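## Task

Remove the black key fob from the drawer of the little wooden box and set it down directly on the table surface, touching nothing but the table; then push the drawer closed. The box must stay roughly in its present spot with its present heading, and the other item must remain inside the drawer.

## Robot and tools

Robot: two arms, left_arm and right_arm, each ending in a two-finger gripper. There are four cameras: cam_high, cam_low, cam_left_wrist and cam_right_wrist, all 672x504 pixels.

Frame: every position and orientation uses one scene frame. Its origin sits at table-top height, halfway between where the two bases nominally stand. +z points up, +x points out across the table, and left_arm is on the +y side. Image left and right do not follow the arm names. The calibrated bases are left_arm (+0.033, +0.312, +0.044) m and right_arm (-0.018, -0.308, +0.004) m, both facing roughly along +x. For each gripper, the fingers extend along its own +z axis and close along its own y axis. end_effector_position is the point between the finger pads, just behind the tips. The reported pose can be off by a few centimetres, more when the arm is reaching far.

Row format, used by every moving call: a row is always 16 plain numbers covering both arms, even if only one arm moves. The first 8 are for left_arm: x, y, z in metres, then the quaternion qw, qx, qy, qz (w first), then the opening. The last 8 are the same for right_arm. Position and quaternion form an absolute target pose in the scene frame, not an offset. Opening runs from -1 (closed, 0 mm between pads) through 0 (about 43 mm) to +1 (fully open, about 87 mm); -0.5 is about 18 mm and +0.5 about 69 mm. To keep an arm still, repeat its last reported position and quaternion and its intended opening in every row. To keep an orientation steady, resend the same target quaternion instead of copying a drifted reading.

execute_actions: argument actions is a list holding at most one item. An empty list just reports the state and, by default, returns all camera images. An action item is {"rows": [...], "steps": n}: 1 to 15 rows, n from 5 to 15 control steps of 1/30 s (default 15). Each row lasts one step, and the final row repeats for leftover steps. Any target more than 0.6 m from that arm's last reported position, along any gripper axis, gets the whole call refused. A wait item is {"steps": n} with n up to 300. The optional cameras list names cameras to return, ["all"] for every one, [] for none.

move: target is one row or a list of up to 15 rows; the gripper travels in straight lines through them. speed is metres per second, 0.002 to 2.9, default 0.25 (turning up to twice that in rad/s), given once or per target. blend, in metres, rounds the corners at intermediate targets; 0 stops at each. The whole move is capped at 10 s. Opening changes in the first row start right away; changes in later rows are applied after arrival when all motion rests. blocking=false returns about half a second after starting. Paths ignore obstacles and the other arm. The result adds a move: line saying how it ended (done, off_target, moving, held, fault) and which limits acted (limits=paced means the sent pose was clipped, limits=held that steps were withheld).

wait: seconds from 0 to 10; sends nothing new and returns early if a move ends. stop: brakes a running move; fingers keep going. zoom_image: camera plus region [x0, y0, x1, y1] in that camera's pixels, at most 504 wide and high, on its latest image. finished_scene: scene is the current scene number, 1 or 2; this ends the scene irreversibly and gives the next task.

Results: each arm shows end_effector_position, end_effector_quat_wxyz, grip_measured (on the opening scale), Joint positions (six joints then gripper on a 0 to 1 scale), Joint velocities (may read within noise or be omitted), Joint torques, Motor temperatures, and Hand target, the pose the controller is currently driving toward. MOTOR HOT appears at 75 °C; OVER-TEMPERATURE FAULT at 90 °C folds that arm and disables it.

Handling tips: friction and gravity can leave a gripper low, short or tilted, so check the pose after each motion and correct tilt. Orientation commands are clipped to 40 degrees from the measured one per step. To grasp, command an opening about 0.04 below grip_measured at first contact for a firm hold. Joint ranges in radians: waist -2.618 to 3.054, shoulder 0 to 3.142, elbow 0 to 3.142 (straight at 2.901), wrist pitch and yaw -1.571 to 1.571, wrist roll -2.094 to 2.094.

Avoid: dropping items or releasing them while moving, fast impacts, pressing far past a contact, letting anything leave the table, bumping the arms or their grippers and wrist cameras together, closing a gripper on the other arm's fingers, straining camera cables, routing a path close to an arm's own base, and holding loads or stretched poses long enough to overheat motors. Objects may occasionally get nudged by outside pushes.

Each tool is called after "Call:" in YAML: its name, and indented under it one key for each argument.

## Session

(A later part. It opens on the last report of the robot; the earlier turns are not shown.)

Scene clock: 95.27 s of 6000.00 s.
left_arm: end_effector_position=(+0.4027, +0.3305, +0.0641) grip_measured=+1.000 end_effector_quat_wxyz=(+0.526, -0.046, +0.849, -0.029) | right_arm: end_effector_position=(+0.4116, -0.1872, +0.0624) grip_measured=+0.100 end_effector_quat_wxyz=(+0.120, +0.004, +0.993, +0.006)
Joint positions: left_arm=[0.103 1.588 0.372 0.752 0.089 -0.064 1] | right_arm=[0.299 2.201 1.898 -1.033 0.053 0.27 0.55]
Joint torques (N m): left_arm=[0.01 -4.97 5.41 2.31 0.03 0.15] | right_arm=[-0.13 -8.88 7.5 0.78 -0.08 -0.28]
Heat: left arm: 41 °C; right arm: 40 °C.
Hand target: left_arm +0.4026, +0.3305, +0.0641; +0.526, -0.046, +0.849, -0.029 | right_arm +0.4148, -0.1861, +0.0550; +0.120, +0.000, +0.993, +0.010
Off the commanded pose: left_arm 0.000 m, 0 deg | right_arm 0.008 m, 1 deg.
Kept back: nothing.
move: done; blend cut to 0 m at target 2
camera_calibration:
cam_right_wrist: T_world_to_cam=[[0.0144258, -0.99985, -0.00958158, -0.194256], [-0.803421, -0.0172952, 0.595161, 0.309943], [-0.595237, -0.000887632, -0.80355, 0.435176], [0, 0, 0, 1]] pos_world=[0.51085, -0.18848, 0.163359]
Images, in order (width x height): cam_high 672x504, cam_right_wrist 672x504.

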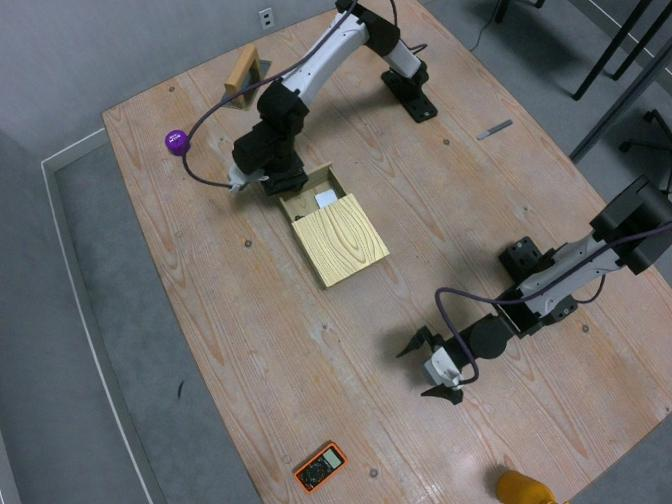

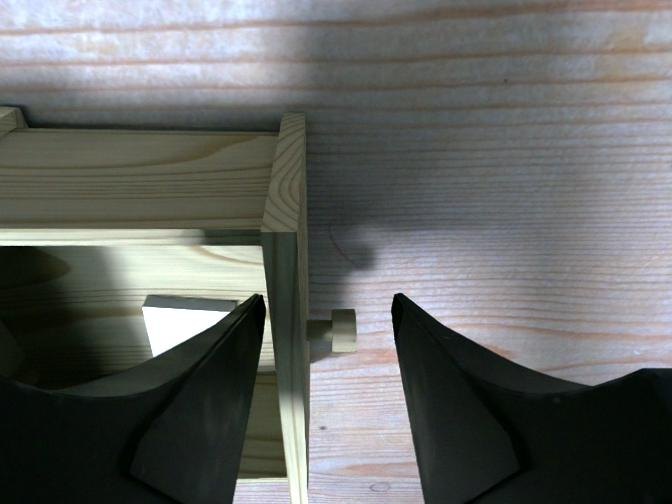

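Call:
move:
  target:
    - [0.4027,0.3305,0.0641,0.526,-0.046,0.849,-0.029,1,0.43,-0.173,0.055,0.12,0,0.993,0.01,0.1]
    - [0.4027,0.3305,0.0641,0.526,-0.046,0.849,-0.029,1,0.43,-0.173,0.055,0.12,0,0.993,0.01,-0.5]
    - [0.4027,0.3305,0.0641,0.526,-0.046,0.849,-0.029,1,0.43,-0.173,0.055,0.12,0,0.993,0.01,-0.9]
    - [0.4027,0.3305,0.0641,0.526,-0.046,0.849,-0.029,1,0.428,-0.115,0.055,0.12,0,0.993,0.01,-0.9]
  speed: 0.08
  cameras: ["cam_right_wrist","cam_low"]

Scene clock: 99.13 s of 6000.00 s.
left_arm: end_effector_position=(+0.4027, +0.3305, +0.0641) grip_measured=+1.000 end_effector_quat_wxyz=(+0.526, -0.046, +0.849, -0.029) | right_arm: end_effector_position=(+0.4270, -0.1347, +0.0598) grip_measured=-0.726 end_effector_quat_wxyz=(+0.120, +0.007, +0.993, -0.004)
Joint positions: left_arm=[0.103 1.588 0.372 0.752 0.089 -0.064 1] | right_arm=[0.404 2.367 2.168 -1.151 0.097 0.377 0.137]
Joint torques (N m): left_arm=[0.03 -5 5.42 2.29 0.02 0.13] | right_arm=[2.88 -8.76 10.91 0.68 -0.14 0]
Heat: left arm: 41 °C; right arm: 41 °C.
Hand target: left_arm +0.4026, +0.3305, +0.0641; +0.526, -0.046, +0.849, -0.029 | right_arm +0.4273, -0.1154, +0.0552; +0.120, +0.000, +0.993, +0.010
Off the commanded pose: left_arm 0.000 m, 0 deg | right_arm 0.020 m, 2 deg.
Kept back: nothing.
move: off_target (right_arm)
camera_calibration:
cam_right_wrist: T_world_to_cam=[[0.00563926, -0.999934, 0.0100354, -0.139468], [-0.80351, 0.00144285, 0.59529, 0.327371], [-0.595265, -0.0114205, -0.803448, 0.440864], [0, 0, 0, 1]] pos_world=[0.526263, -0.134896, 0.160731]
Images, in order (width x height): cam_low 672x504, cam_right_wrist 672x504.

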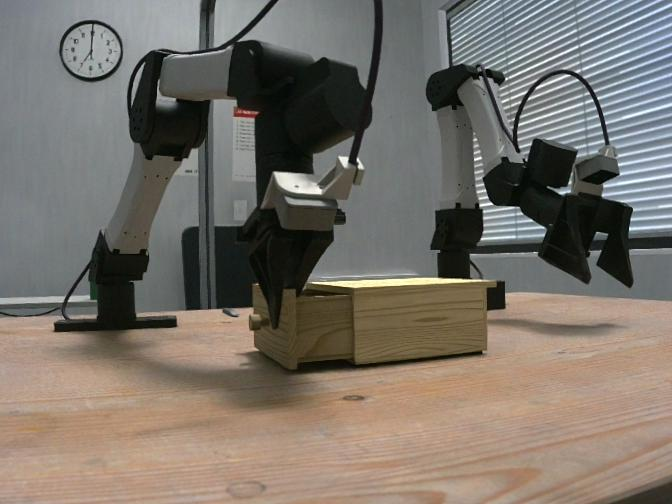

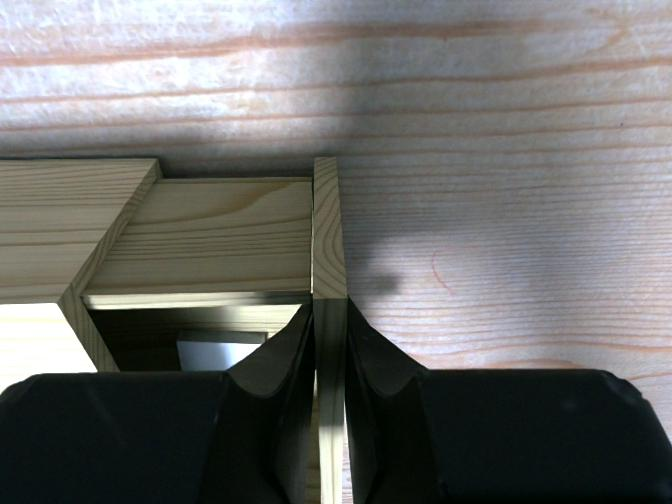

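Call:
execute_actions:
  actions:
    - {"rows":[[0.4027,0.3305,0.0641,0.526,-0.046,0.849,-0.029,1,0.428,-0.135,0.055,0.12,0,0.993,0.01,-0.95],[0.4027,0.3305,0.0641,0.526,-0.046,0.849,-0.029,1,0.428,-0.15,0.055,0.12,0,0.993,0.01,-0.95],[0.4027,0.3305,0.0641,0.526,-0.046,0.849,-0.029,1,0.428,-0.17,0.055,0.12,0,0.993,0.01,-0.95],[0.4027,0.3305,0.0641,0.526,-0.046,0.849,-0.029,1,0.428,-0.19,0.055,0.12,0,0.993,0.01,-0.95],[0.4027,0.3305,0.0641,0.526,-0.046,0.849,-0.029,1,0.428,-0.195,0.055,0.12,0,0.993,0.01,-0.95],[0.4027,0.3305,0.0641,0.526,-0.046,0.849,-0.029,1,0.428,-0.165,0.055,0.12,0,0.993,0.01,-0.95]],"steps":15}
  cameras: ["cam_right_wrist","cam_low"]

Scene clock: 99.80 s of 6000.00 s.
left_arm: end_effector_position=(+0.4027, +0.3305, +0.0641) grip_measured=+1.000 end_effector_quat_wxyz=(+0.526, -0.046, +0.849, -0.029) | right_arm: end_effector_position=(+0.4280, -0.1528, +0.0536) grip_measured=-0.727 end_effector_quat_wxyz=(+0.113, +0.010, +0.993, +0.031)
Joint positions: left_arm=[0.103 1.588 0.372 0.752 0.089 -0.064 1] | right_arm=[0.34 2.324 2.067 -1.08 0.012 0.329 0.137]
Joint torques (N m): left_arm=[0.02 -4.97 5.41 2.31 0.02 0.14] | right_arm=[-0.72 -12.11 5.89 0.61 0.25 -0.44]
Heat: left arm: 41 °C; right arm: 41 °C.
Steps of this call (1-10: nothing new was sent; 11-20: this action's first 10). Readings (end_effector_position of left_arm | right_arm):
11: (+0.4027, +0.3305, +0.0641) | (+0.4268, -0.1357, +0.0588)
12: (+0.4027, +0.3305, +0.0641) | (+0.4270, -0.1387, +0.0568)
14: (+0.4027, +0.3305, +0.0641) | (+0.4264, -0.1434, +0.0544)
18: (+0.4027, +0.3305, +0.0641) | (+0.4278, -0.1520, +0.0534)
20: the state above
camera_calibration:
cam_right_wrist: T_world_to_cam=[[0.00706976, -0.998112, -0.0610163, -0.154046], [-0.794932, -0.0426275, 0.605199, 0.321016], [-0.606657, 0.0442252, -0.793732, 0.449103], [0, 0, 0, 1]] pos_world=[0.528726, -0.159933, 0.15279]
Images, in order (width x height): cam_low 672x504, cam_right_wrist 672x504.

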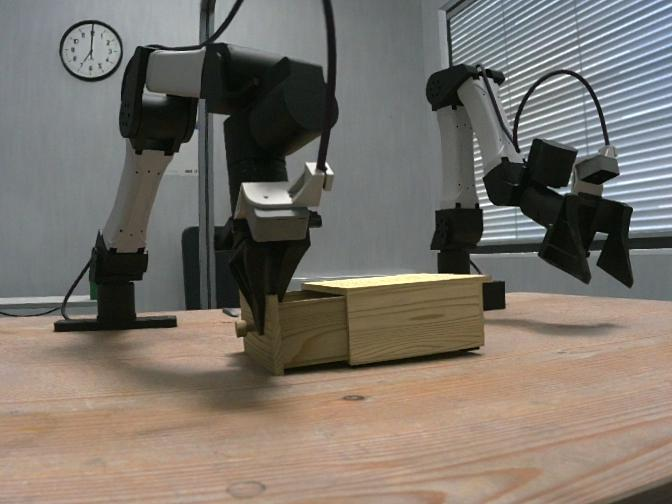

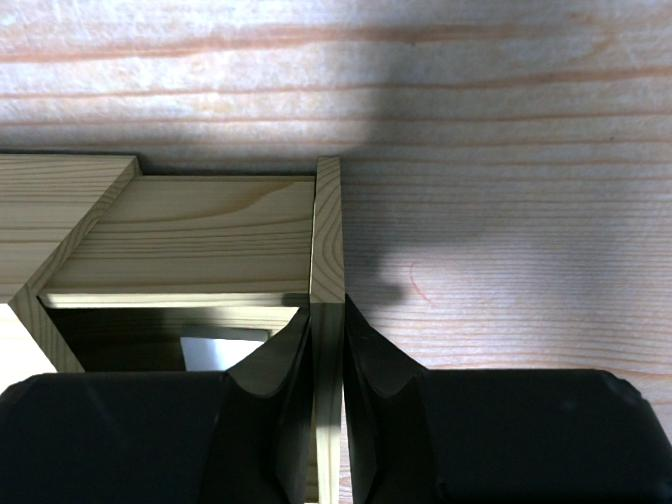

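Call:
move:
  target:
    - [0.4027,0.3305,0.0641,0.526,-0.046,0.849,-0.029,1,0.428,-0.195,0.055,0.12,0,0.993,0.01,-0.9]
    - [0.4027,0.3305,0.0641,0.526,-0.046,0.849,-0.029,1,0.428,-0.178,0.055,0.12,0,0.993,0.01,0.0]
    - [0.4027,0.3305,0.0641,0.526,-0.046,0.849,-0.029,1,0.428,-0.178,0.12,0.2,0,0.98,0.01,-0.6]
    - [0.4027,0.3305,0.0641,0.526,-0.046,0.849,-0.029,1,0.415,-0.145,0.1,0.423,0,0.906,0,-0.6]
  speed: [0.1,0.1,0.2,0.25]
  cameras: ["cam_right_wrist","cam_high"]

Call:
zoom_image:
  camera: "cam_right_wrist"
  region: [100, 150, 450, 450]

Scene clock: 105.67 s of 6000.00 s.
left_arm: end_effector_position=(+0.4027, +0.3305, +0.0641) grip_measured=+1.000 end_effector_quat_wxyz=(+0.526, -0.046, +0.849, -0.029) | right_arm: end_effector_position=(+0.4111, -0.1730, +0.0894) grip_measured=-0.600 end_effector_quat_wxyz=(+0.400, +0.007, +0.915, -0.050)
Joint positions: left_arm=[0.103 1.588 0.372 0.752 0.089 -0.064 1] | right_arm=[0.464 1.779 1.205 -0.252 0.407 0.289 0.2]
Joint torques (N m): left_arm=[0.05 -4.97 5.38 2.3 0.02 0.15] | right_arm=[2.96 -8.95 7.57 1.87 -0.42 0.11]
Heat: left arm: 42 °C; right arm: 42 °C.
Hand target: left_arm +0.4026, +0.3305, +0.0641; +0.526, -0.046, +0.849, -0.029 | right_arm +0.4136, -0.1456, +0.1010; +0.421, -0.001, +0.907, -0.001
Off your previous action's commanded pose at its last step (step 5 of this call): left_arm 0.000 m, 0 deg | right_arm 0.012 m, 3 deg.
Off the commanded pose: left_arm 0.000 m, 0 deg | right_arm 0.030 m, 6 deg.
Kept back: nothing.
move: off_target (right_arm); target 2's new opening was sent with right_arm's hand 0.008 m and 3 deg from that target; target 3's new opening was sent with right_arm's hand 0.015 m and 3 deg from that target
camera_calibration:
cam_right_wrist: T_world_to_cam=[[-0.0377869, -0.994308, 0.0996145, -0.167201], [-0.997641, 0.0432549, 0.0533144, 0.432507], [-0.0573197, -0.0973649, -0.993597, 0.235785], [0, 0, 0, 1]] pos_world=[0.438683, -0.162, 0.227872]
Images, in order (width x height): cam_high 672x504, cam_right_wrist 672x504.

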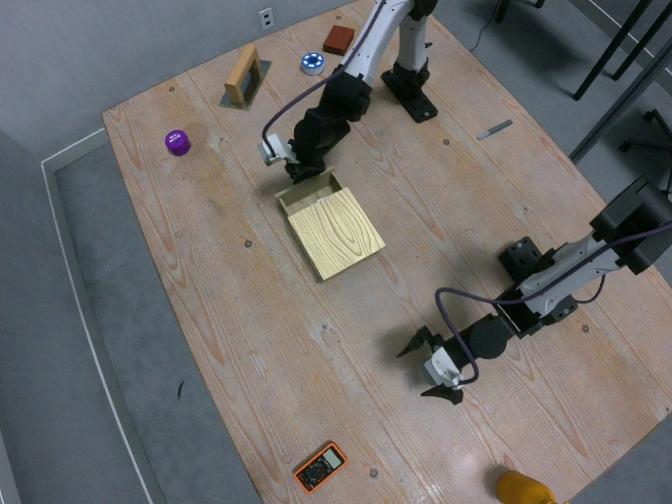

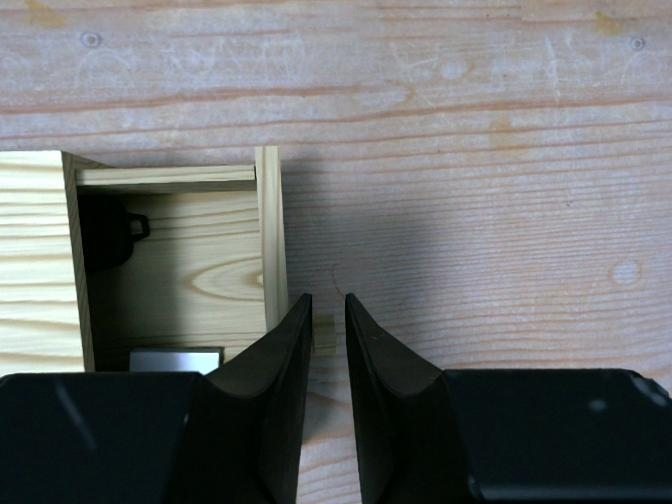

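Scaled by 1.440 from the camera's 672x504 image, which has a finer 960x720 frame.

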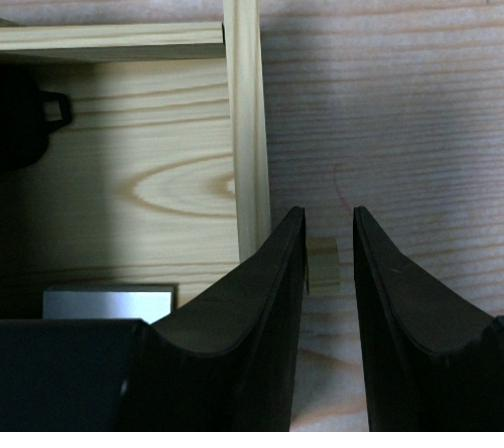

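Call:
move:
  target:
    - [0.4027,0.3305,0.0641,0.526,-0.046,0.849,-0.029,1,0.42,-0.165,0.13,0.2,0,0.98,0.01,0.1]
    - [0.4027,0.3305,0.0641,0.526,-0.046,0.849,-0.029,1,0.43,-0.155,0.12,0.12,0,0.993,0.01,0.2]
    - [0.4027,0.3305,0.0641,0.526,-0.046,0.849,-0.029,1,0.43,-0.155,0.055,0.12,0,0.993,0.01,0.2]
  speed: [0.2,0.2,0.12]
  cameras: ["cam_right_wrist"]

Scene clock: 111.20 s of 6000.00 s.
left_arm: end_effector_position=(+0.4027, +0.3305, +0.0641) grip_measured=+1.000 end_effector_quat_wxyz=(+0.526, -0.046, +0.849, -0.029) | right_arm: end_effector_position=(+0.4235, -0.1550, +0.0414) grip_measured=+0.200 end_effector_quat_wxyz=(+0.098, -0.006, +0.995, -0.002)
Joint positions: left_arm=[0.103 1.588 0.372 0.752 0.089 -0.064 1] | right_arm=[0.36 2.365 2.094 -1.114 0.065 0.311 0.6]
Joint torques (N m): left_arm=[0.01 -4.97 5.42 2.3 0.02 0.14] | right_arm=[-0.68 -13.74 6.79 0.73 -0.04 -0.08]
Heat: left arm: 42 °C; right arm: 42 °C.
Hand target: left_arm +0.4026, +0.3305, +0.0641; +0.526, -0.046, +0.849, -0.029 | right_arm +0.4298, -0.1551, +0.0550; +0.120, +0.000, +0.993, +0.010
Off the commanded pose: left_arm 0.000 m, 0 deg | right_arm 0.015 m, 3 deg.
Kept back: nothing.
move: off_target (right_arm)
camera_calibration:
cam_right_wrist: T_world_to_cam=[[0.0329259, -0.999435, 0.00675088, -0.170992], [-0.775779, -0.0212978, 0.630645, 0.318831], [-0.630145, -0.0260017, -0.776042, 0.435054], [0, 0, 0, 1]] pos_world=[0.52712, -0.152793, 0.137705]
Images, in order (width x height): cam_right_wrist 672x504.

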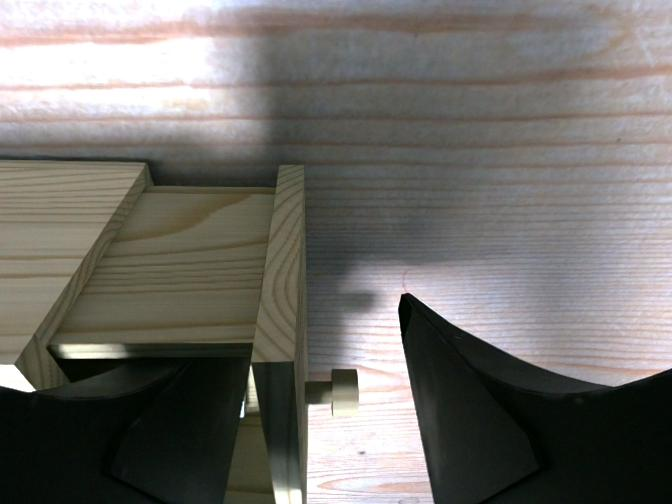

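Call:
move:
  target:
    - [0.4027,0.3305,0.0641,0.526,-0.046,0.849,-0.029,1,0.43,-0.143,0.066,0.12,0,0.993,0.01,0.2]
    - [0.4027,0.3305,0.0641,0.526,-0.046,0.849,-0.029,1,0.43,-0.143,0.066,0.12,0,0.993,0.01,-0.5]
    - [0.4027,0.3305,0.0641,0.526,-0.046,0.849,-0.029,1,0.43,-0.143,0.066,0.12,0,0.993,0.01,-0.95]
    - [0.4027,0.3305,0.0641,0.526,-0.046,0.849,-0.029,1,0.428,-0.2,0.066,0.12,0,0.993,0.01,-0.95]
  speed: 0.1
  cameras: ["cam_right_wrist","cam_high"]

Scene clock: 115.00 s of 6000.00 s.
left_arm: end_effector_position=(+0.4027, +0.3305, +0.0641) grip_measured=+1.000 end_effector_quat_wxyz=(+0.526, -0.046, +0.849, -0.029) | right_arm: end_effector_position=(+0.4245, -0.1757, +0.0476) grip_measured=-0.727 end_effector_quat_wxyz=(+0.096, +0.005, +0.995, +0.039)
Joint positions: left_arm=[0.103 1.588 0.372 0.752 0.089 -0.064 1] | right_arm=[0.286 2.313 2.025 -1.078 -0.026 0.268 0.136]
Joint torques (N m): left_arm=[0.05 -5 5.37 2.3 0.02 0.13] | right_arm=[-2.47 -14.71 6.39 0.48 0.63 -0.6]
Heat: left arm: 42 °C; right arm: 43 °C.
Hand target: left_arm +0.4026, +0.3305, +0.0641; +0.526, -0.046, +0.849, -0.029 | right_arm +0.4276, -0.1993, +0.0655; +0.118, +0.001, +0.993, +0.010
Off the commanded pose: left_arm 0.000 m, 0 deg | right_arm 0.031 m, 4 deg.
Kept back: nothing.
move: off_target (right_arm); target 2's new opening was sent with right_arm's hand 0.016 m and 2 deg from that target; target 3's new opening was sent with right_arm's hand 0.016 m and 2 deg from that target
camera_calibration:
cam_right_wrist: T_world_to_cam=[[0.0188089, -0.996904, -0.0763414, -0.181295], [-0.773147, -0.0629158, 0.631099, 0.306802], [-0.633948, 0.0471528, -0.771937, 0.45432], [0, 0, 0, 1]] pos_world=[0.528628, -0.182853, 0.143243]
Images, in order (width x height): cam_high 672x504, cam_right_wrist 672x504.

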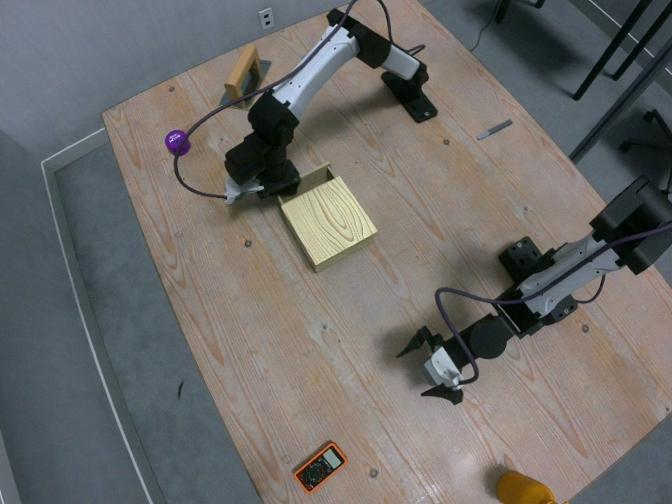

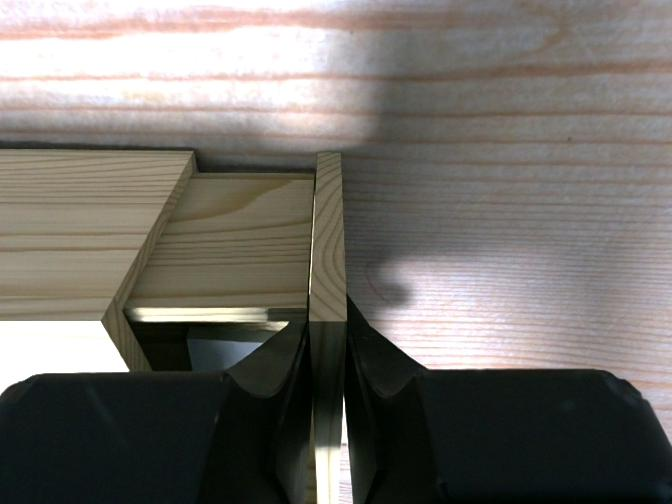

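Call:
move:
  target:
    - [0.36,0.1,0.16,0.342,0,0.94,0,-1,0.4255,-0.1757,0.0576,0.12,0,0.993,0.01,-0.95]
    - [0.385,0.0,0.11,0.342,0,0.94,0,-1,0.4255,-0.1757,0.0576,0.12,0,0.993,0.01,-0.95]
    - [0.385,-0.002,0.05,0.342,0,0.94,0,-1,0.4255,-0.1757,0.0576,0.12,0,0.993,0.01,-0.95]
  speed: [0.4,0.3,0.08]
  blend: [0.05,0,0]
  cameras: ["cam_high","cam_low"]

Scene clock: 118.40 s of 6000.00 s.
left_arm: end_effector_position=(+0.3964, -0.0102, +0.0836) grip_measured=-0.993 end_effector_quat_wxyz=(+0.372, -0.010, +0.928, -0.024) | right_arm: end_effector_position=(+0.4243, -0.1726, +0.0500) grip_measured=-0.727 end_effector_quat_wxyz=(+0.105, +0.003, +0.994, +0.018)
Joint positions: left_arm=[-0.853 2.042 1.428 -0.369 -0.521 -0.718 0.004] | right_arm=[0.31 2.306 2.025 -1.077 0.023 0.284 0.136]
Joint torques (N m): left_arm=[-0.14 -6.75 4.71 1.46 -0.17 0.05] | right_arm=[0.39 -12.78 5.9 0.69 0.27 -0.21]
Heat: left arm: 41 °C; right arm: 43 °C.
Hand target: left_arm +0.3841, -0.0009, +0.0515; +0.342, +0.000, +0.940, +0.000 | right_arm +0.4255, -0.1758, +0.0576; +0.119, +0.000, +0.993, +0.010
Off the commanded pose: left_arm 0.036 m, 5 deg | right_arm 0.008 m, 2 deg.
Kept back: nothing.
move: off_target (left_arm)
Images, in order (width x height): cam_high 672x504, cam_low 672x504.

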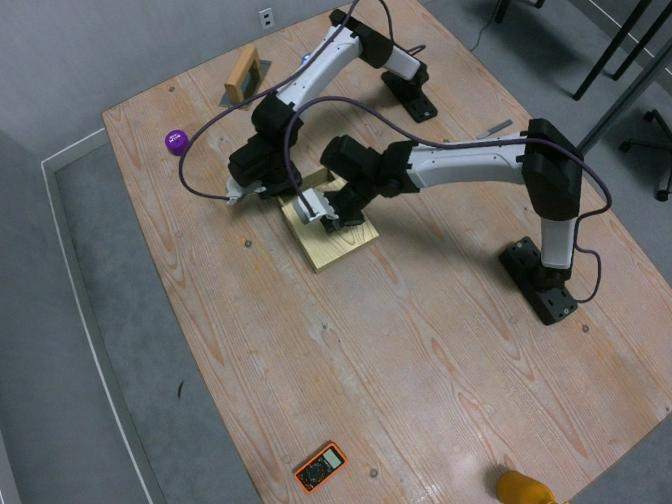

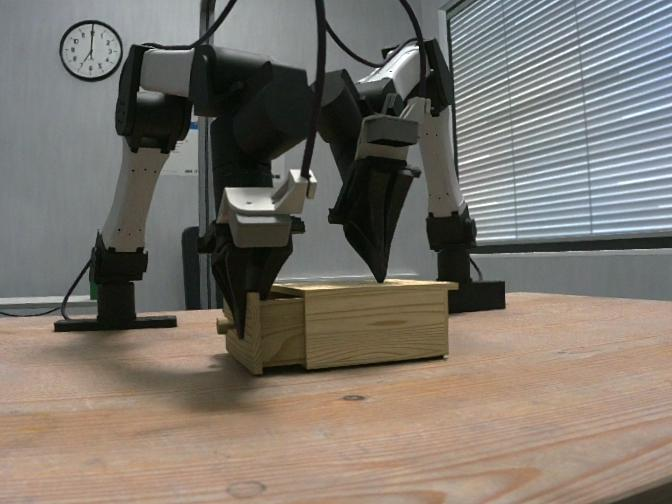

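Call:
move:
  target:
    - [0.385,0.0,0.03,0.342,0,0.94,0,-1,0.4255,-0.1757,0.0576,0.12,0,0.993,0.01,-0.95]
    - [0.385,0.01,0.03,0.342,0,0.94,0,-1,0.427,-0.235,0.06,0.12,0,0.993,0.01,-0.95]
  speed: [0.08,0.08]
  cameras: ["cam_high","cam_low","cam_right_wrist"]

Scene clock: 120.60 s of 6000.00 s.
left_arm: end_effector_position=(+0.4088, -0.0180, +0.0835) grip_measured=-0.993 end_effector_quat_wxyz=(+0.408, -0.028, +0.911, -0.053) | right_arm: end_effector_position=(+0.4250, -0.1933, +0.0479) grip_measured=-0.713 end_effector_quat_wxyz=(+0.106, -0.001, +0.993, +0.050)
Joint positions: left_arm=[-0.851 2.039 1.367 -0.21 -0.542 -0.718 0.003] | right_arm=[0.242 2.266 1.945 -1.02 -0.053 0.216 0.143]
Joint torques (N m): left_arm=[1.48 -6.56 2.88 0.83 0.13 0.22] | right_arm=[-5.31 -13.64 5.97 0.42 0.69 -0.78]
Motor temperatures (°C): left_arm=[26 39 40 41 24 27 23] | right_arm=[25 44 35 32 28 29 29]
Heat: left arm: 41 °C; right arm: 44 °C.
Hand target: left_arm +0.3838, +0.0108, +0.0344; +0.342, -0.002, +0.940, -0.001 | right_arm +0.4260, -0.2333, +0.0597; +0.117, +0.001, +0.993, +0.010
Off the commanded pose: left_arm 0.065 m, 11 deg | right_arm 0.043 m, 5 deg.
Kept back: nothing.
move: off_target (left_arm, right_arm)
camera_calibration:
cam_right_wrist: T_world_to_cam=[[0.0340943, -0.994736, -0.0966327, -0.203892], [-0.785926, -0.0864141, 0.612253, 0.307654], [-0.61738, 0.0550718, -0.784735, 0.450794], [0, 0, 0, 1]] pos_world=[0.527056, -0.201059, 0.14569]
Images, in order (width x height): cam_high 672x504, cam_low 672x504, cam_right_wrist 672x504.

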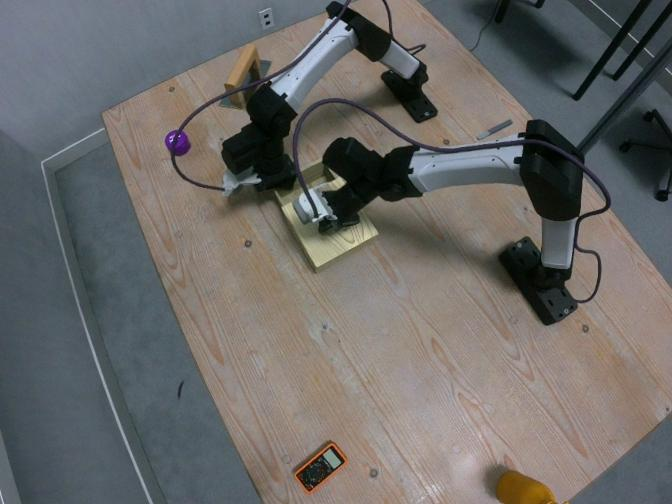

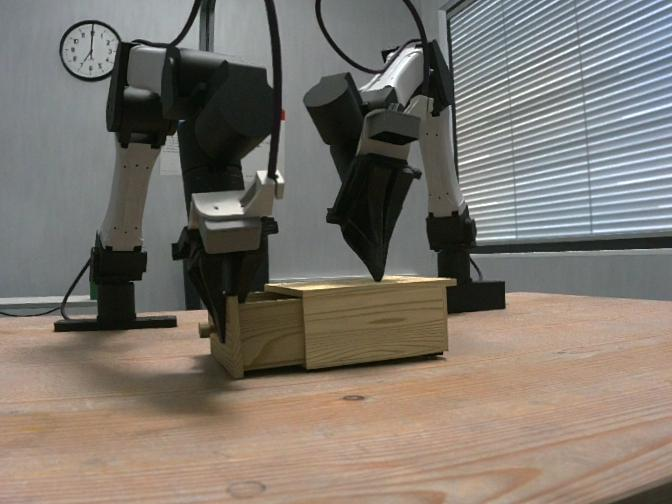

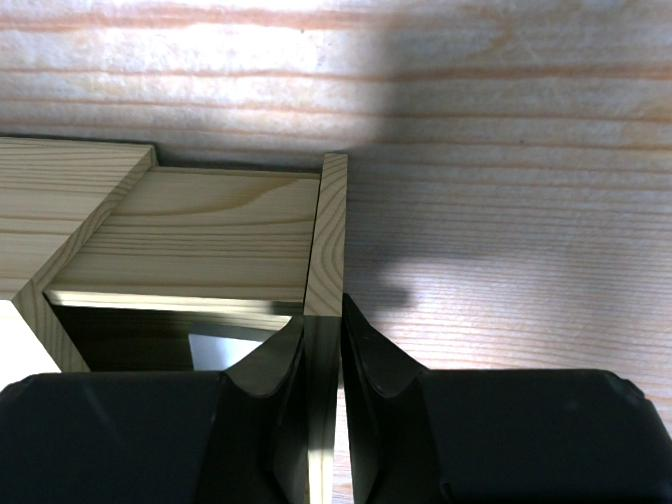

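Call:
move:
  target: [0.385,0.02,0.022,0.342,0,0.94,0,-1,0.43,-0.275,0.062,0.12,0,0.993,0.01,-1]
  speed: 0.06
  cameras: ["cam_low","cam_right_wrist"]

Scene clock: 121.83 s of 6000.00 s.
left_arm: end_effector_position=(+0.4094, -0.0190, +0.0822) grip_measured=-0.993 end_effector_quat_wxyz=(+0.412, -0.031, +0.908, -0.074) | right_arm: end_effector_position=(+0.4278, -0.2240, +0.0467) grip_measured=-0.706 end_effector_quat_wxyz=(+0.103, -0.007, +0.993, +0.054)
Joint positions: left_arm=[-0.843 2.022 1.32 -0.14 -0.514 -0.715 0.003] | right_arm=[0.172 2.262 1.933 -1.021 -0.079 0.136 0.147]
Joint torques (N m): left_arm=[2.17 -5.98 2.44 0.63 0.02 0.38] | right_arm=[-6.98 -14.01 6.34 0.4 0.74 -0.87]
Heat: left arm: 40 °C; right arm: 45 °C.
Hand target: left_arm +0.3836, +0.0202, +0.0277; +0.342, -0.001, +0.940, -0.002 | right_arm +0.4282, -0.2725, +0.0613; +0.116, +0.001, +0.993, +0.010
Off the commanded pose: left_arm 0.076 m, 13 deg | right_arm 0.053 m, 5 deg.
Kept back: nothing.
move: off_target (left_arm, right_arm)
camera_calibration:
cam_right_wrist: T_world_to_cam=[[0.0464766, -0.993577, -0.10317, -0.23942], [-0.781591, -0.100487, 0.615644, 0.302828], [-0.622058, 0.0520235, -0.781241, 0.454475], [0, 0, 0, 1]] pos_world=[0.530525, -0.231095, 0.143919]
Images, in order (width x height): cam_low 672x504, cam_right_wrist 672x504.

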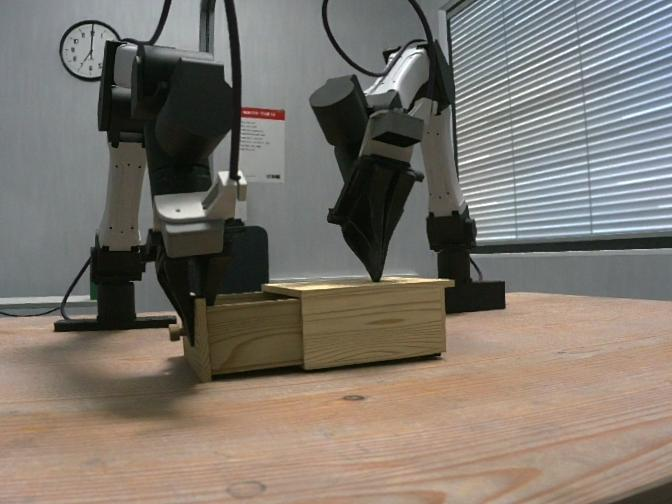

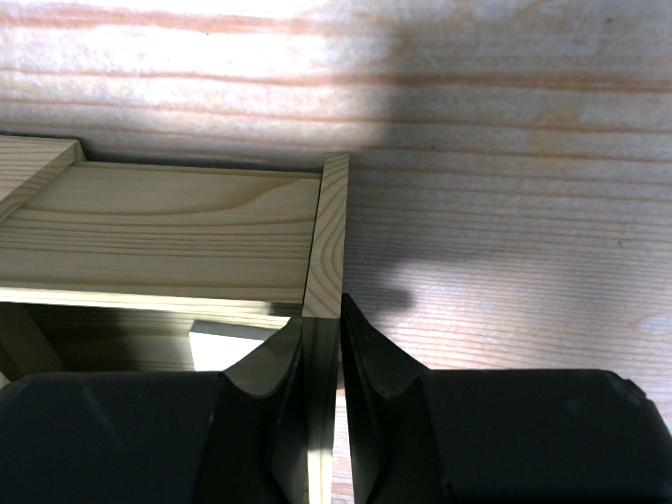

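Call:
move:
  target:
    - [0.40,-0.01,0.084,0.38,0,0.925,0,-1,0.4278,-0.224,0.056,0.12,0,0.993,0.01,0.0]
    - [0.38,0.03,0.16,0.38,0,0.925,0,-1,0.428,-0.224,0.12,0.2,0,0.98,0.01,0.0]
    - [0.36,0.25,0.16,0.38,0,0.925,0,-1,0.41,-0.185,0.12,0.3,0,0.954,0.01,0.2]
  speed: [0.08,0.2,0.35]
  cameras: ["cam_high","cam_right_wrist"]

Scene clock: 126.37 s of 6000.00 s.
left_arm: end_effector_position=(+0.3605, +0.2506, +0.1594) grip_measured=-0.993 end_effector_quat_wxyz=(+0.376, -0.003, +0.927, +0.006) | right_arm: end_effector_position=(+0.4039, -0.1959, +0.0997) grip_measured=+0.200 end_effector_quat_wxyz=(+0.265, -0.003, +0.964, -0.013)
Joint positions: left_arm=[-0.262 1.28 0.873 -0.413 -0.199 -0.195 0.003] | right_arm=[0.336 1.878 1.509 -0.691 0.178 0.253 0.6]
Joint torques (N m): left_arm=[0.5 -5.16 6.6 2.09 0.05 0.21] | right_arm=[1.16 -11.77 7.75 1.44 -0.06 0.01]
Heat: left arm: 41 °C; right arm: 46 °C.
Hand target: left_arm +0.3600, +0.2500, +0.1600; +0.380, +0.000, +0.925, +0.000 | right_arm +0.4094, -0.1852, +0.1203; +0.299, +0.000, +0.954, +0.010
Off the commanded pose: left_arm 0.001 m, 1 deg | right_arm 0.024 m, 5 deg.
Kept back: nothing.
move: off_target (right_arm); target 3's new opening was sent with right_arm's hand 0.028 m and 6 deg from that target
camera_calibration:
cam_right_wrist: T_world_to_cam=[[0.0175954, -0.999177, 0.036559, -0.208257], [-0.942249, -0.00433976, 0.334885, 0.366002], [-0.334451, -0.0403401, -0.941549, 0.36118], [0, 0, 0, 1]] pos_world=[0.469326, -0.191927, 0.225114]
Images, in order (width x height): cam_high 672x504, cam_right_wrist 672x504.

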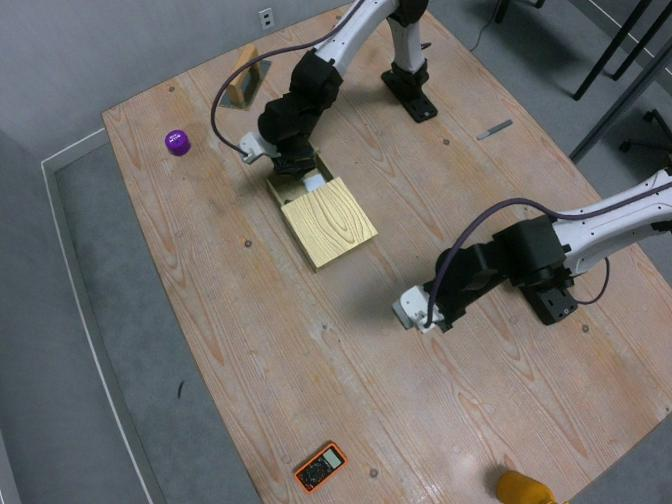

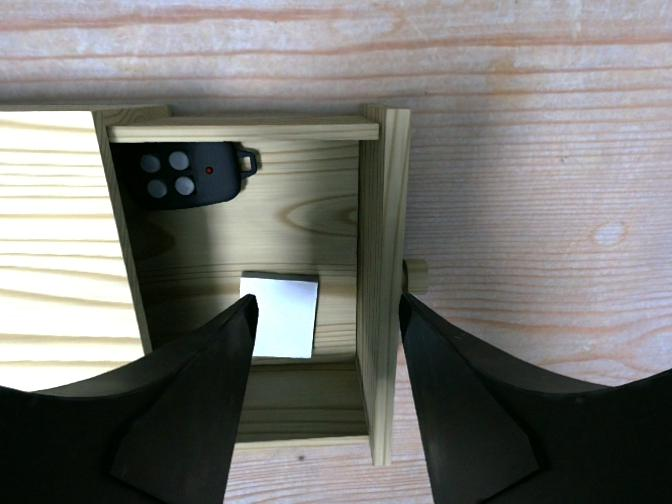

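Call:
move:
  target:
    - [0.3605,0.2506,0.1594,0.376,-0.003,0.927,0.006,-1,0.425,-0.169,0.12,0.462,0,0.887,0,-0.5]
    - [0.3605,0.2506,0.1594,0.376,-0.003,0.927,0.006,-1,0.441,-0.169,0.075,0.462,0,0.887,0,-0.5]
  speed: [0.25,0.08]
  cameras: ["cam_right_wrist"]

Call:
zoom_image:
  camera: "cam_right_wrist"
  region: [150, 150, 450, 450]

Scene clock: 129.67 s of 6000.00 s.
left_arm: end_effector_position=(+0.3605, +0.2506, +0.1594) grip_measured=-0.993 end_effector_quat_wxyz=(+0.376, -0.003, +0.927, +0.006) | right_arm: end_effector_position=(+0.4344, -0.1895, +0.0800) grip_measured=-0.500 end_effector_quat_wxyz=(+0.454, +0.010, +0.890, -0.043)
Joint positions: left_arm=[-0.262 1.28 0.873 -0.413 -0.199 -0.195 0.003] | right_arm=[0.41 1.792 1.093 0.016 0.389 0.216 0.25]
Joint torques (N m): left_arm=[0.06 -4.19 7.54 1.94 -0.08 0.15] | right_arm=[0.98 -5.75 7.58 2.05 -0.53 0.03]
Heat: left arm: 41 °C; right arm: 46 °C.
Hand target: left_arm +0.3605, +0.2506, +0.1594; +0.376, -0.003, +0.927, +0.006 | right_arm +0.4395, -0.1695, +0.0761; +0.461, +0.000, +0.887, -0.001
Off the commanded pose: left_arm 0.000 m, 0 deg | right_arm 0.022 m, 5 deg.
Kept back: nothing.
move: off_target (right_arm)
camera_calibration:
cam_right_wrist: T_world_to_cam=[[-0.043972, -0.995575, 0.0830491, -0.178017], [-0.997121, 0.0385958, -0.0652675, 0.465372], [0.0617734, -0.08568, -0.994406, 0.176641], [0, 0, 0, 1]] pos_world=[0.445292, -0.180056, 0.22081]
Images, in order (width x height): cam_right_wrist 672x504.

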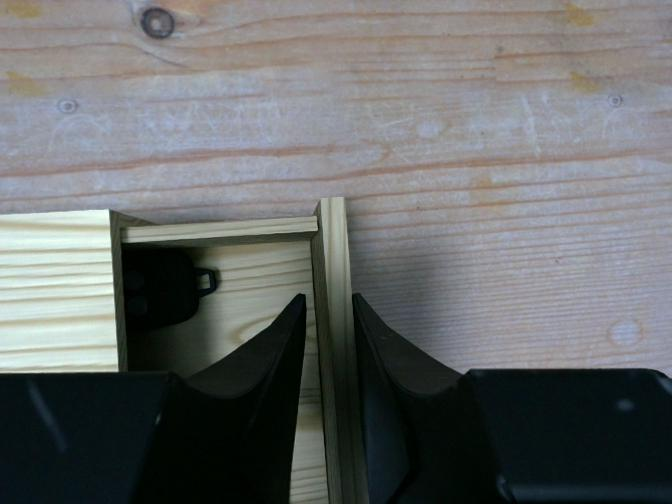

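Scaled by 1.680 from the camera's 672x504 image, which has a finer 960x720 frame.

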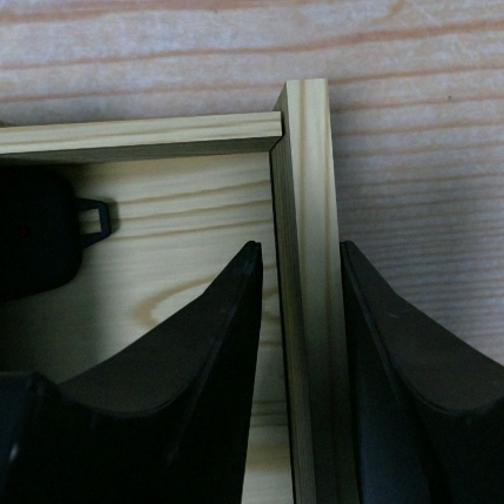

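Call:
move:
  target:
    - [0.3605,0.2506,0.1594,0.376,-0.003,0.927,0.006,-1,0.434,-0.19,0.12,0.462,0,0.887,0,-0.5]
    - [0.3605,0.2506,0.1594,0.376,-0.003,0.927,0.006,-1,0.434,-0.145,0.12,0.462,0,0.887,0,-0.5]
  speed: [0.15,0.15]
  cameras: ["cam_right_wrist"]

Call:
zoom_image:
  camera: "cam_right_wrist"
  region: [150, 150, 450, 450]

Scene clock: 131.83 s of 6000.00 s.
left_arm: end_effector_position=(+0.3605, +0.2506, +0.1594) grip_measured=-0.993 end_effector_quat_wxyz=(+0.376, -0.003, +0.927, +0.006) | right_arm: end_effector_position=(+0.4247, -0.1514, +0.1136) grip_measured=-0.500 end_effector_quat_wxyz=(+0.452, -0.007, +0.892, -0.010)
Joint positions: left_arm=[-0.262 1.28 0.873 -0.413 -0.199 -0.195 0.003] | right_arm=[0.484 1.747 1.187 -0.128 0.373 0.261 0.25]
Joint torques (N m): left_arm=[0.1 -4.23 7.56 1.95 -0.08 0.15] | right_arm=[0.25 -6.23 11.6 1.61 0.13 -0.01]
Heat: left arm: 41 °C; right arm: 45 °C.
Hand target: left_arm +0.3605, +0.2506, +0.1594; +0.376, -0.003, +0.927, +0.006 | right_arm +0.4336, -0.1452, +0.1201; +0.462, +0.000, +0.887, +0.000
Off the commanded pose: left_arm 0.000 m, 0 deg | right_arm 0.013 m, 2 deg.
Kept back: nothing.
move: off_target (right_arm)
camera_calibration:
cam_right_wrist: T_world_to_cam=[[0.0165985, -0.999072, 0.0397558, -0.164567], [-0.998052, -0.0189471, -0.0594463, 0.447494], [0.0601444, -0.0386917, -0.99744, 0.222094], [0, 0, 0, 1]] pos_world=[0.435996, -0.147343, 0.254669]
Images, in order (width x height): cam_right_wrist 672x504.

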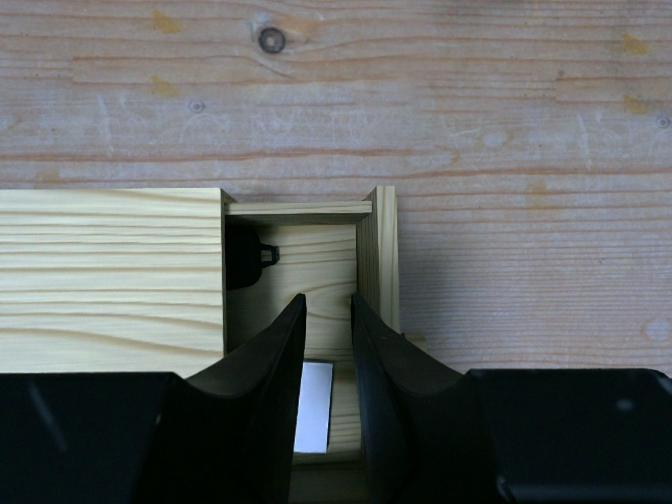

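Scaled by 1.680 from the camera's 672x504 image, which has a finer 960x720 frame.

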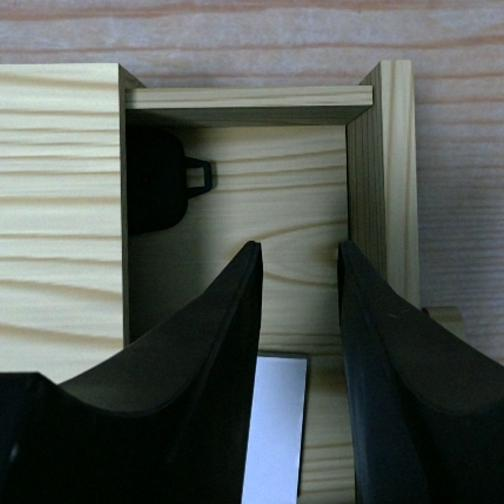

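Call:
move:
  target: [0.3605,0.2506,0.1594,0.376,-0.003,0.927,0.006,-1,0.452,-0.124,0.093,0.459,0.0483,0.882,0.0927,-0.5]
  speed: 0.1
  cameras: ["cam_right_wrist"]

Call:
zoom_image:
  camera: "cam_right_wrist"
  region: [150, 150, 450, 450]

Scene clock: 133.83 s of 6000.00 s.
left_arm: end_effector_position=(+0.3605, +0.2506, +0.1594) grip_measured=-0.993 end_effector_quat_wxyz=(+0.376, -0.003, +0.927, +0.006) | right_arm: end_effector_position=(+0.4467, -0.1245, +0.0964) grip_measured=-0.500 end_effector_quat_wxyz=(+0.456, +0.042, +0.885, +0.086)
Joint positions: left_arm=[-0.262 1.28 0.873 -0.413 -0.199 -0.195 0.003] | right_arm=[0.455 1.832 1.187 0.021 0.234 0.4 0.25]
Joint torques (N m): left_arm=[0.1 -4.18 7.56 1.95 -0.08 0.16] | right_arm=[-0.59 -6.61 8.28 1.8 0 -0.04]
Heat: left arm: 42 °C; right arm: 45 °C.
Hand target: left_arm +0.3605, +0.2506, +0.1594; +0.376, -0.003, +0.927, +0.006 | right_arm +0.4518, -0.1241, +0.0931; +0.459, +0.048, +0.882, +0.093
Off the commanded pose: left_arm 0.000 m, 0 deg | right_arm 0.006 m, 1 deg.
Kept back: nothing.
move: done
camera_calibration:
cam_right_wrist: T_world_to_cam=[[0.0173699, -0.984422, -0.174962, -0.115259], [-0.997118, -0.00413074, -0.0757508, 0.471935], [0.073848, 0.175773, -0.981657, 0.223742], [0, 0, 0, 1]] pos_world=[0.456054, -0.150842, 0.235222]
Images, in order (width x height): cam_right_wrist 672x504.

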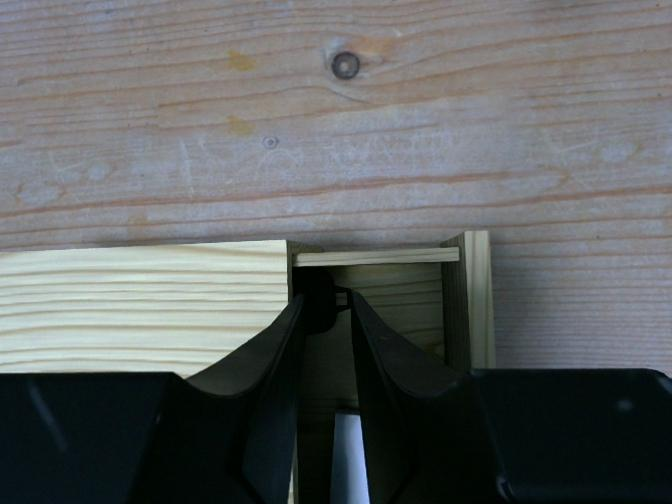

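Scaled by 1.680 from the camera's 672x504 image, which has a finer 960x720 frame.

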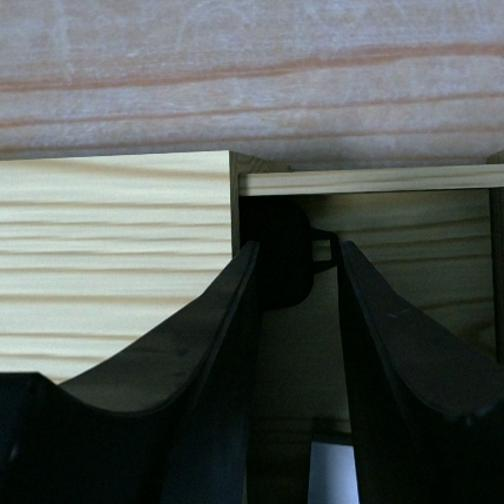

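Call:
move:
  target:
    - [0.3605,0.2506,0.1594,0.376,-0.003,0.927,0.006,-1,0.451,-0.132,0.07,0.459,0.0483,0.882,0.0927,-0.5]
  speed: 0.06
  cameras: ["cam_right_wrist"]

Call:
zoom_image:
  camera: "cam_right_wrist"
  region: [250, 220, 430, 400]

Scene clock: 135.20 s of 6000.00 s.
left_arm: end_effector_position=(+0.3605, +0.2506, +0.1594) grip_measured=-0.993 end_effector_quat_wxyz=(+0.376, -0.003, +0.927, +0.006) | right_arm: end_effector_position=(+0.4479, -0.1311, +0.0754) grip_measured=-0.500 end_effector_quat_wxyz=(+0.458, +0.048, +0.883, +0.090)
Joint positions: left_arm=[-0.262 1.28 0.873 -0.413 -0.199 -0.195 0.003] | right_arm=[0.437 1.86 1.126 0.117 0.219 0.401 0.25]
Joint torques (N m): left_arm=[0.12 -4.25 7.58 1.95 -0.07 0.15] | right_arm=[-0.61 -6.54 7.49 1.83 -0.02 -0.21]
Heat: left arm: 42 °C; right arm: 45 °C.
Hand target: left_arm +0.3605, +0.2506, +0.1594; +0.376, -0.003, +0.927, +0.006 | right_arm +0.4508, -0.1320, +0.0701; +0.459, +0.048, +0.882, +0.093
Off the commanded pose: left_arm 0.000 m, 0 deg | right_arm 0.006 m, 0 deg.
Kept back: nothing.
move: done
camera_calibration:
cam_right_wrist: T_world_to_cam=[[0.0115109, -0.982355, -0.186674, -0.121616], [-0.996899, 0.00325849, -0.0786196, 0.472495], [0.0778406, 0.187, -0.979271, 0.20362], [0, 0, 0, 1]] pos_world=[0.45658, -0.159087, 0.213844]
Images, in order (width x height): cam_right_wrist 672x504.

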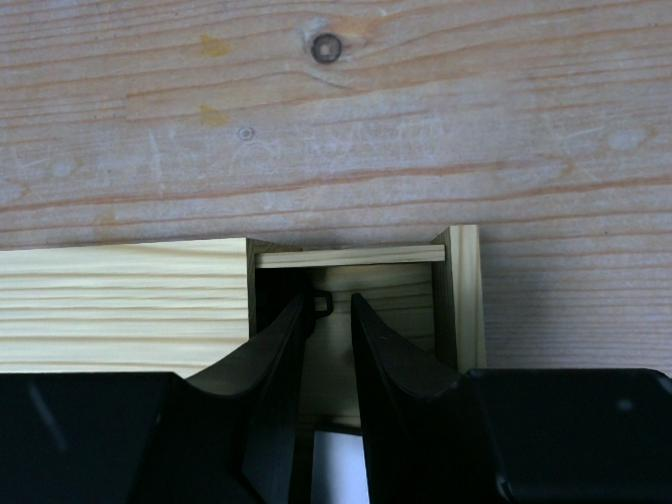

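Scaled by 2.800 from the camera's 672x504 image, which has a finer 960x720 frame.

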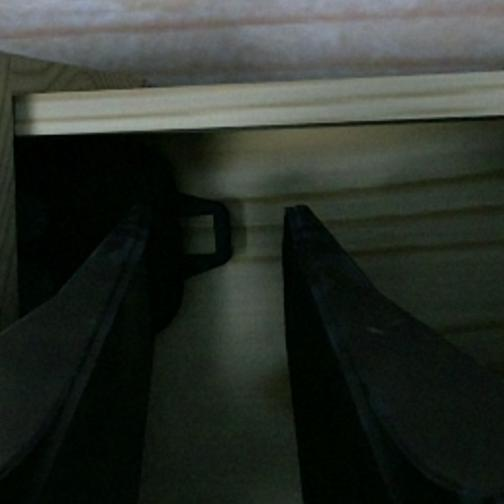

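Call:
move:
  target:
    - [0.3605,0.2506,0.1594,0.376,-0.003,0.927,0.006,-1,0.445,-0.1305,0.058,0.459,0.0483,0.882,0.0927,-0.5]
    - [0.3605,0.2506,0.1594,0.376,-0.003,0.927,0.006,-1,0.445,-0.1305,0.034,0.459,0.0483,0.882,0.0927,-0.5]
  speed: 0.05
  cameras: ["cam_right_wrist"]

Call:
zoom_image:
  camera: "cam_right_wrist"
  region: [250, 220, 430, 400]

Scene clock: 137.30 s of 6000.00 s.
left_arm: end_effector_position=(+0.3605, +0.2506, +0.1594) grip_measured=-0.993 end_effector_quat_wxyz=(+0.376, -0.003, +0.927, +0.006) | right_arm: end_effector_position=(+0.4531, -0.1338, +0.0657) grip_measured=-0.502 end_effector_quat_wxyz=(+0.488, +0.057, +0.866, +0.093)
Joint positions: left_arm=[-0.262 1.28 0.873 -0.413 -0.199 -0.195 0.003] | right_arm=[0.436 1.881 1.049 0.284 0.244 0.401 0.249]
Joint torques (N m): left_arm=[0.1 -4.23 7.56 1.94 -0.07 0.14] | right_arm=[0.42 -4.05 5.9 1.58 -0.21 -0.1]
Heat: left arm: 42 °C; right arm: 44 °C.
Hand target: left_arm +0.3605, +0.2506, +0.1594; +0.376, -0.003, +0.927, +0.006 | right_arm +0.4433, -0.1313, +0.0350; +0.459, +0.049, +0.882, +0.093
Off the commanded pose: left_arm 0.000 m, 0 deg | right_arm 0.033 m, 4 deg.
Kept back: nothing.
move: off_target (right_arm)
camera_calibration:
cam_right_wrist: T_world_to_cam=[[0.00374744, -0.979731, -0.200285, -0.121418], [-0.988865, 0.0261664, -0.1465, 0.480846], [0.148771, 0.198604, -0.968723, 0.162976], [0, 0, 0, 1]] pos_world=[0.451701, -0.163907, 0.204004]
Images, in order (width x height): cam_right_wrist 672x504.

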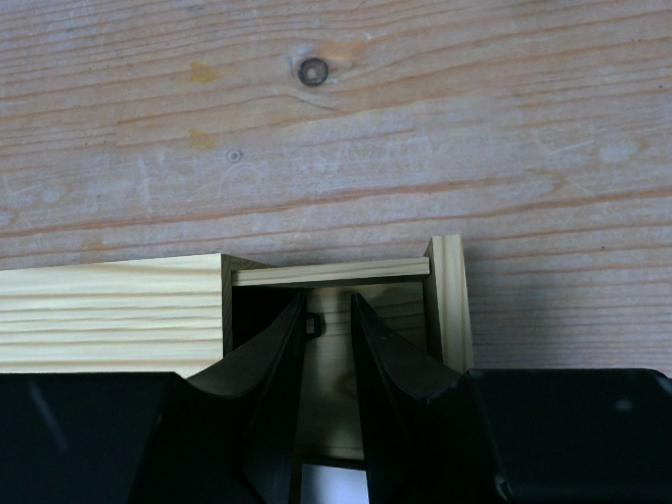

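Scaled by 2.800 from the camera's 672x504 image, which has a finer 960x720 frame.

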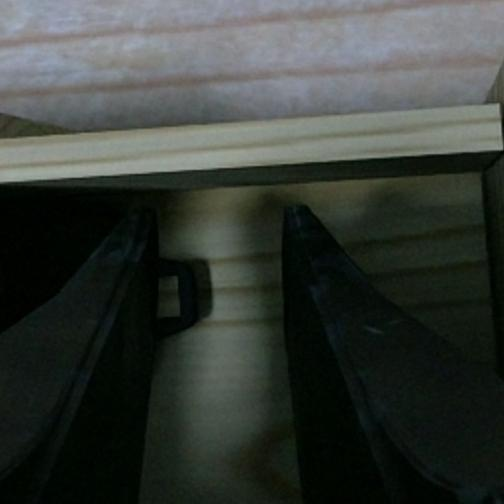

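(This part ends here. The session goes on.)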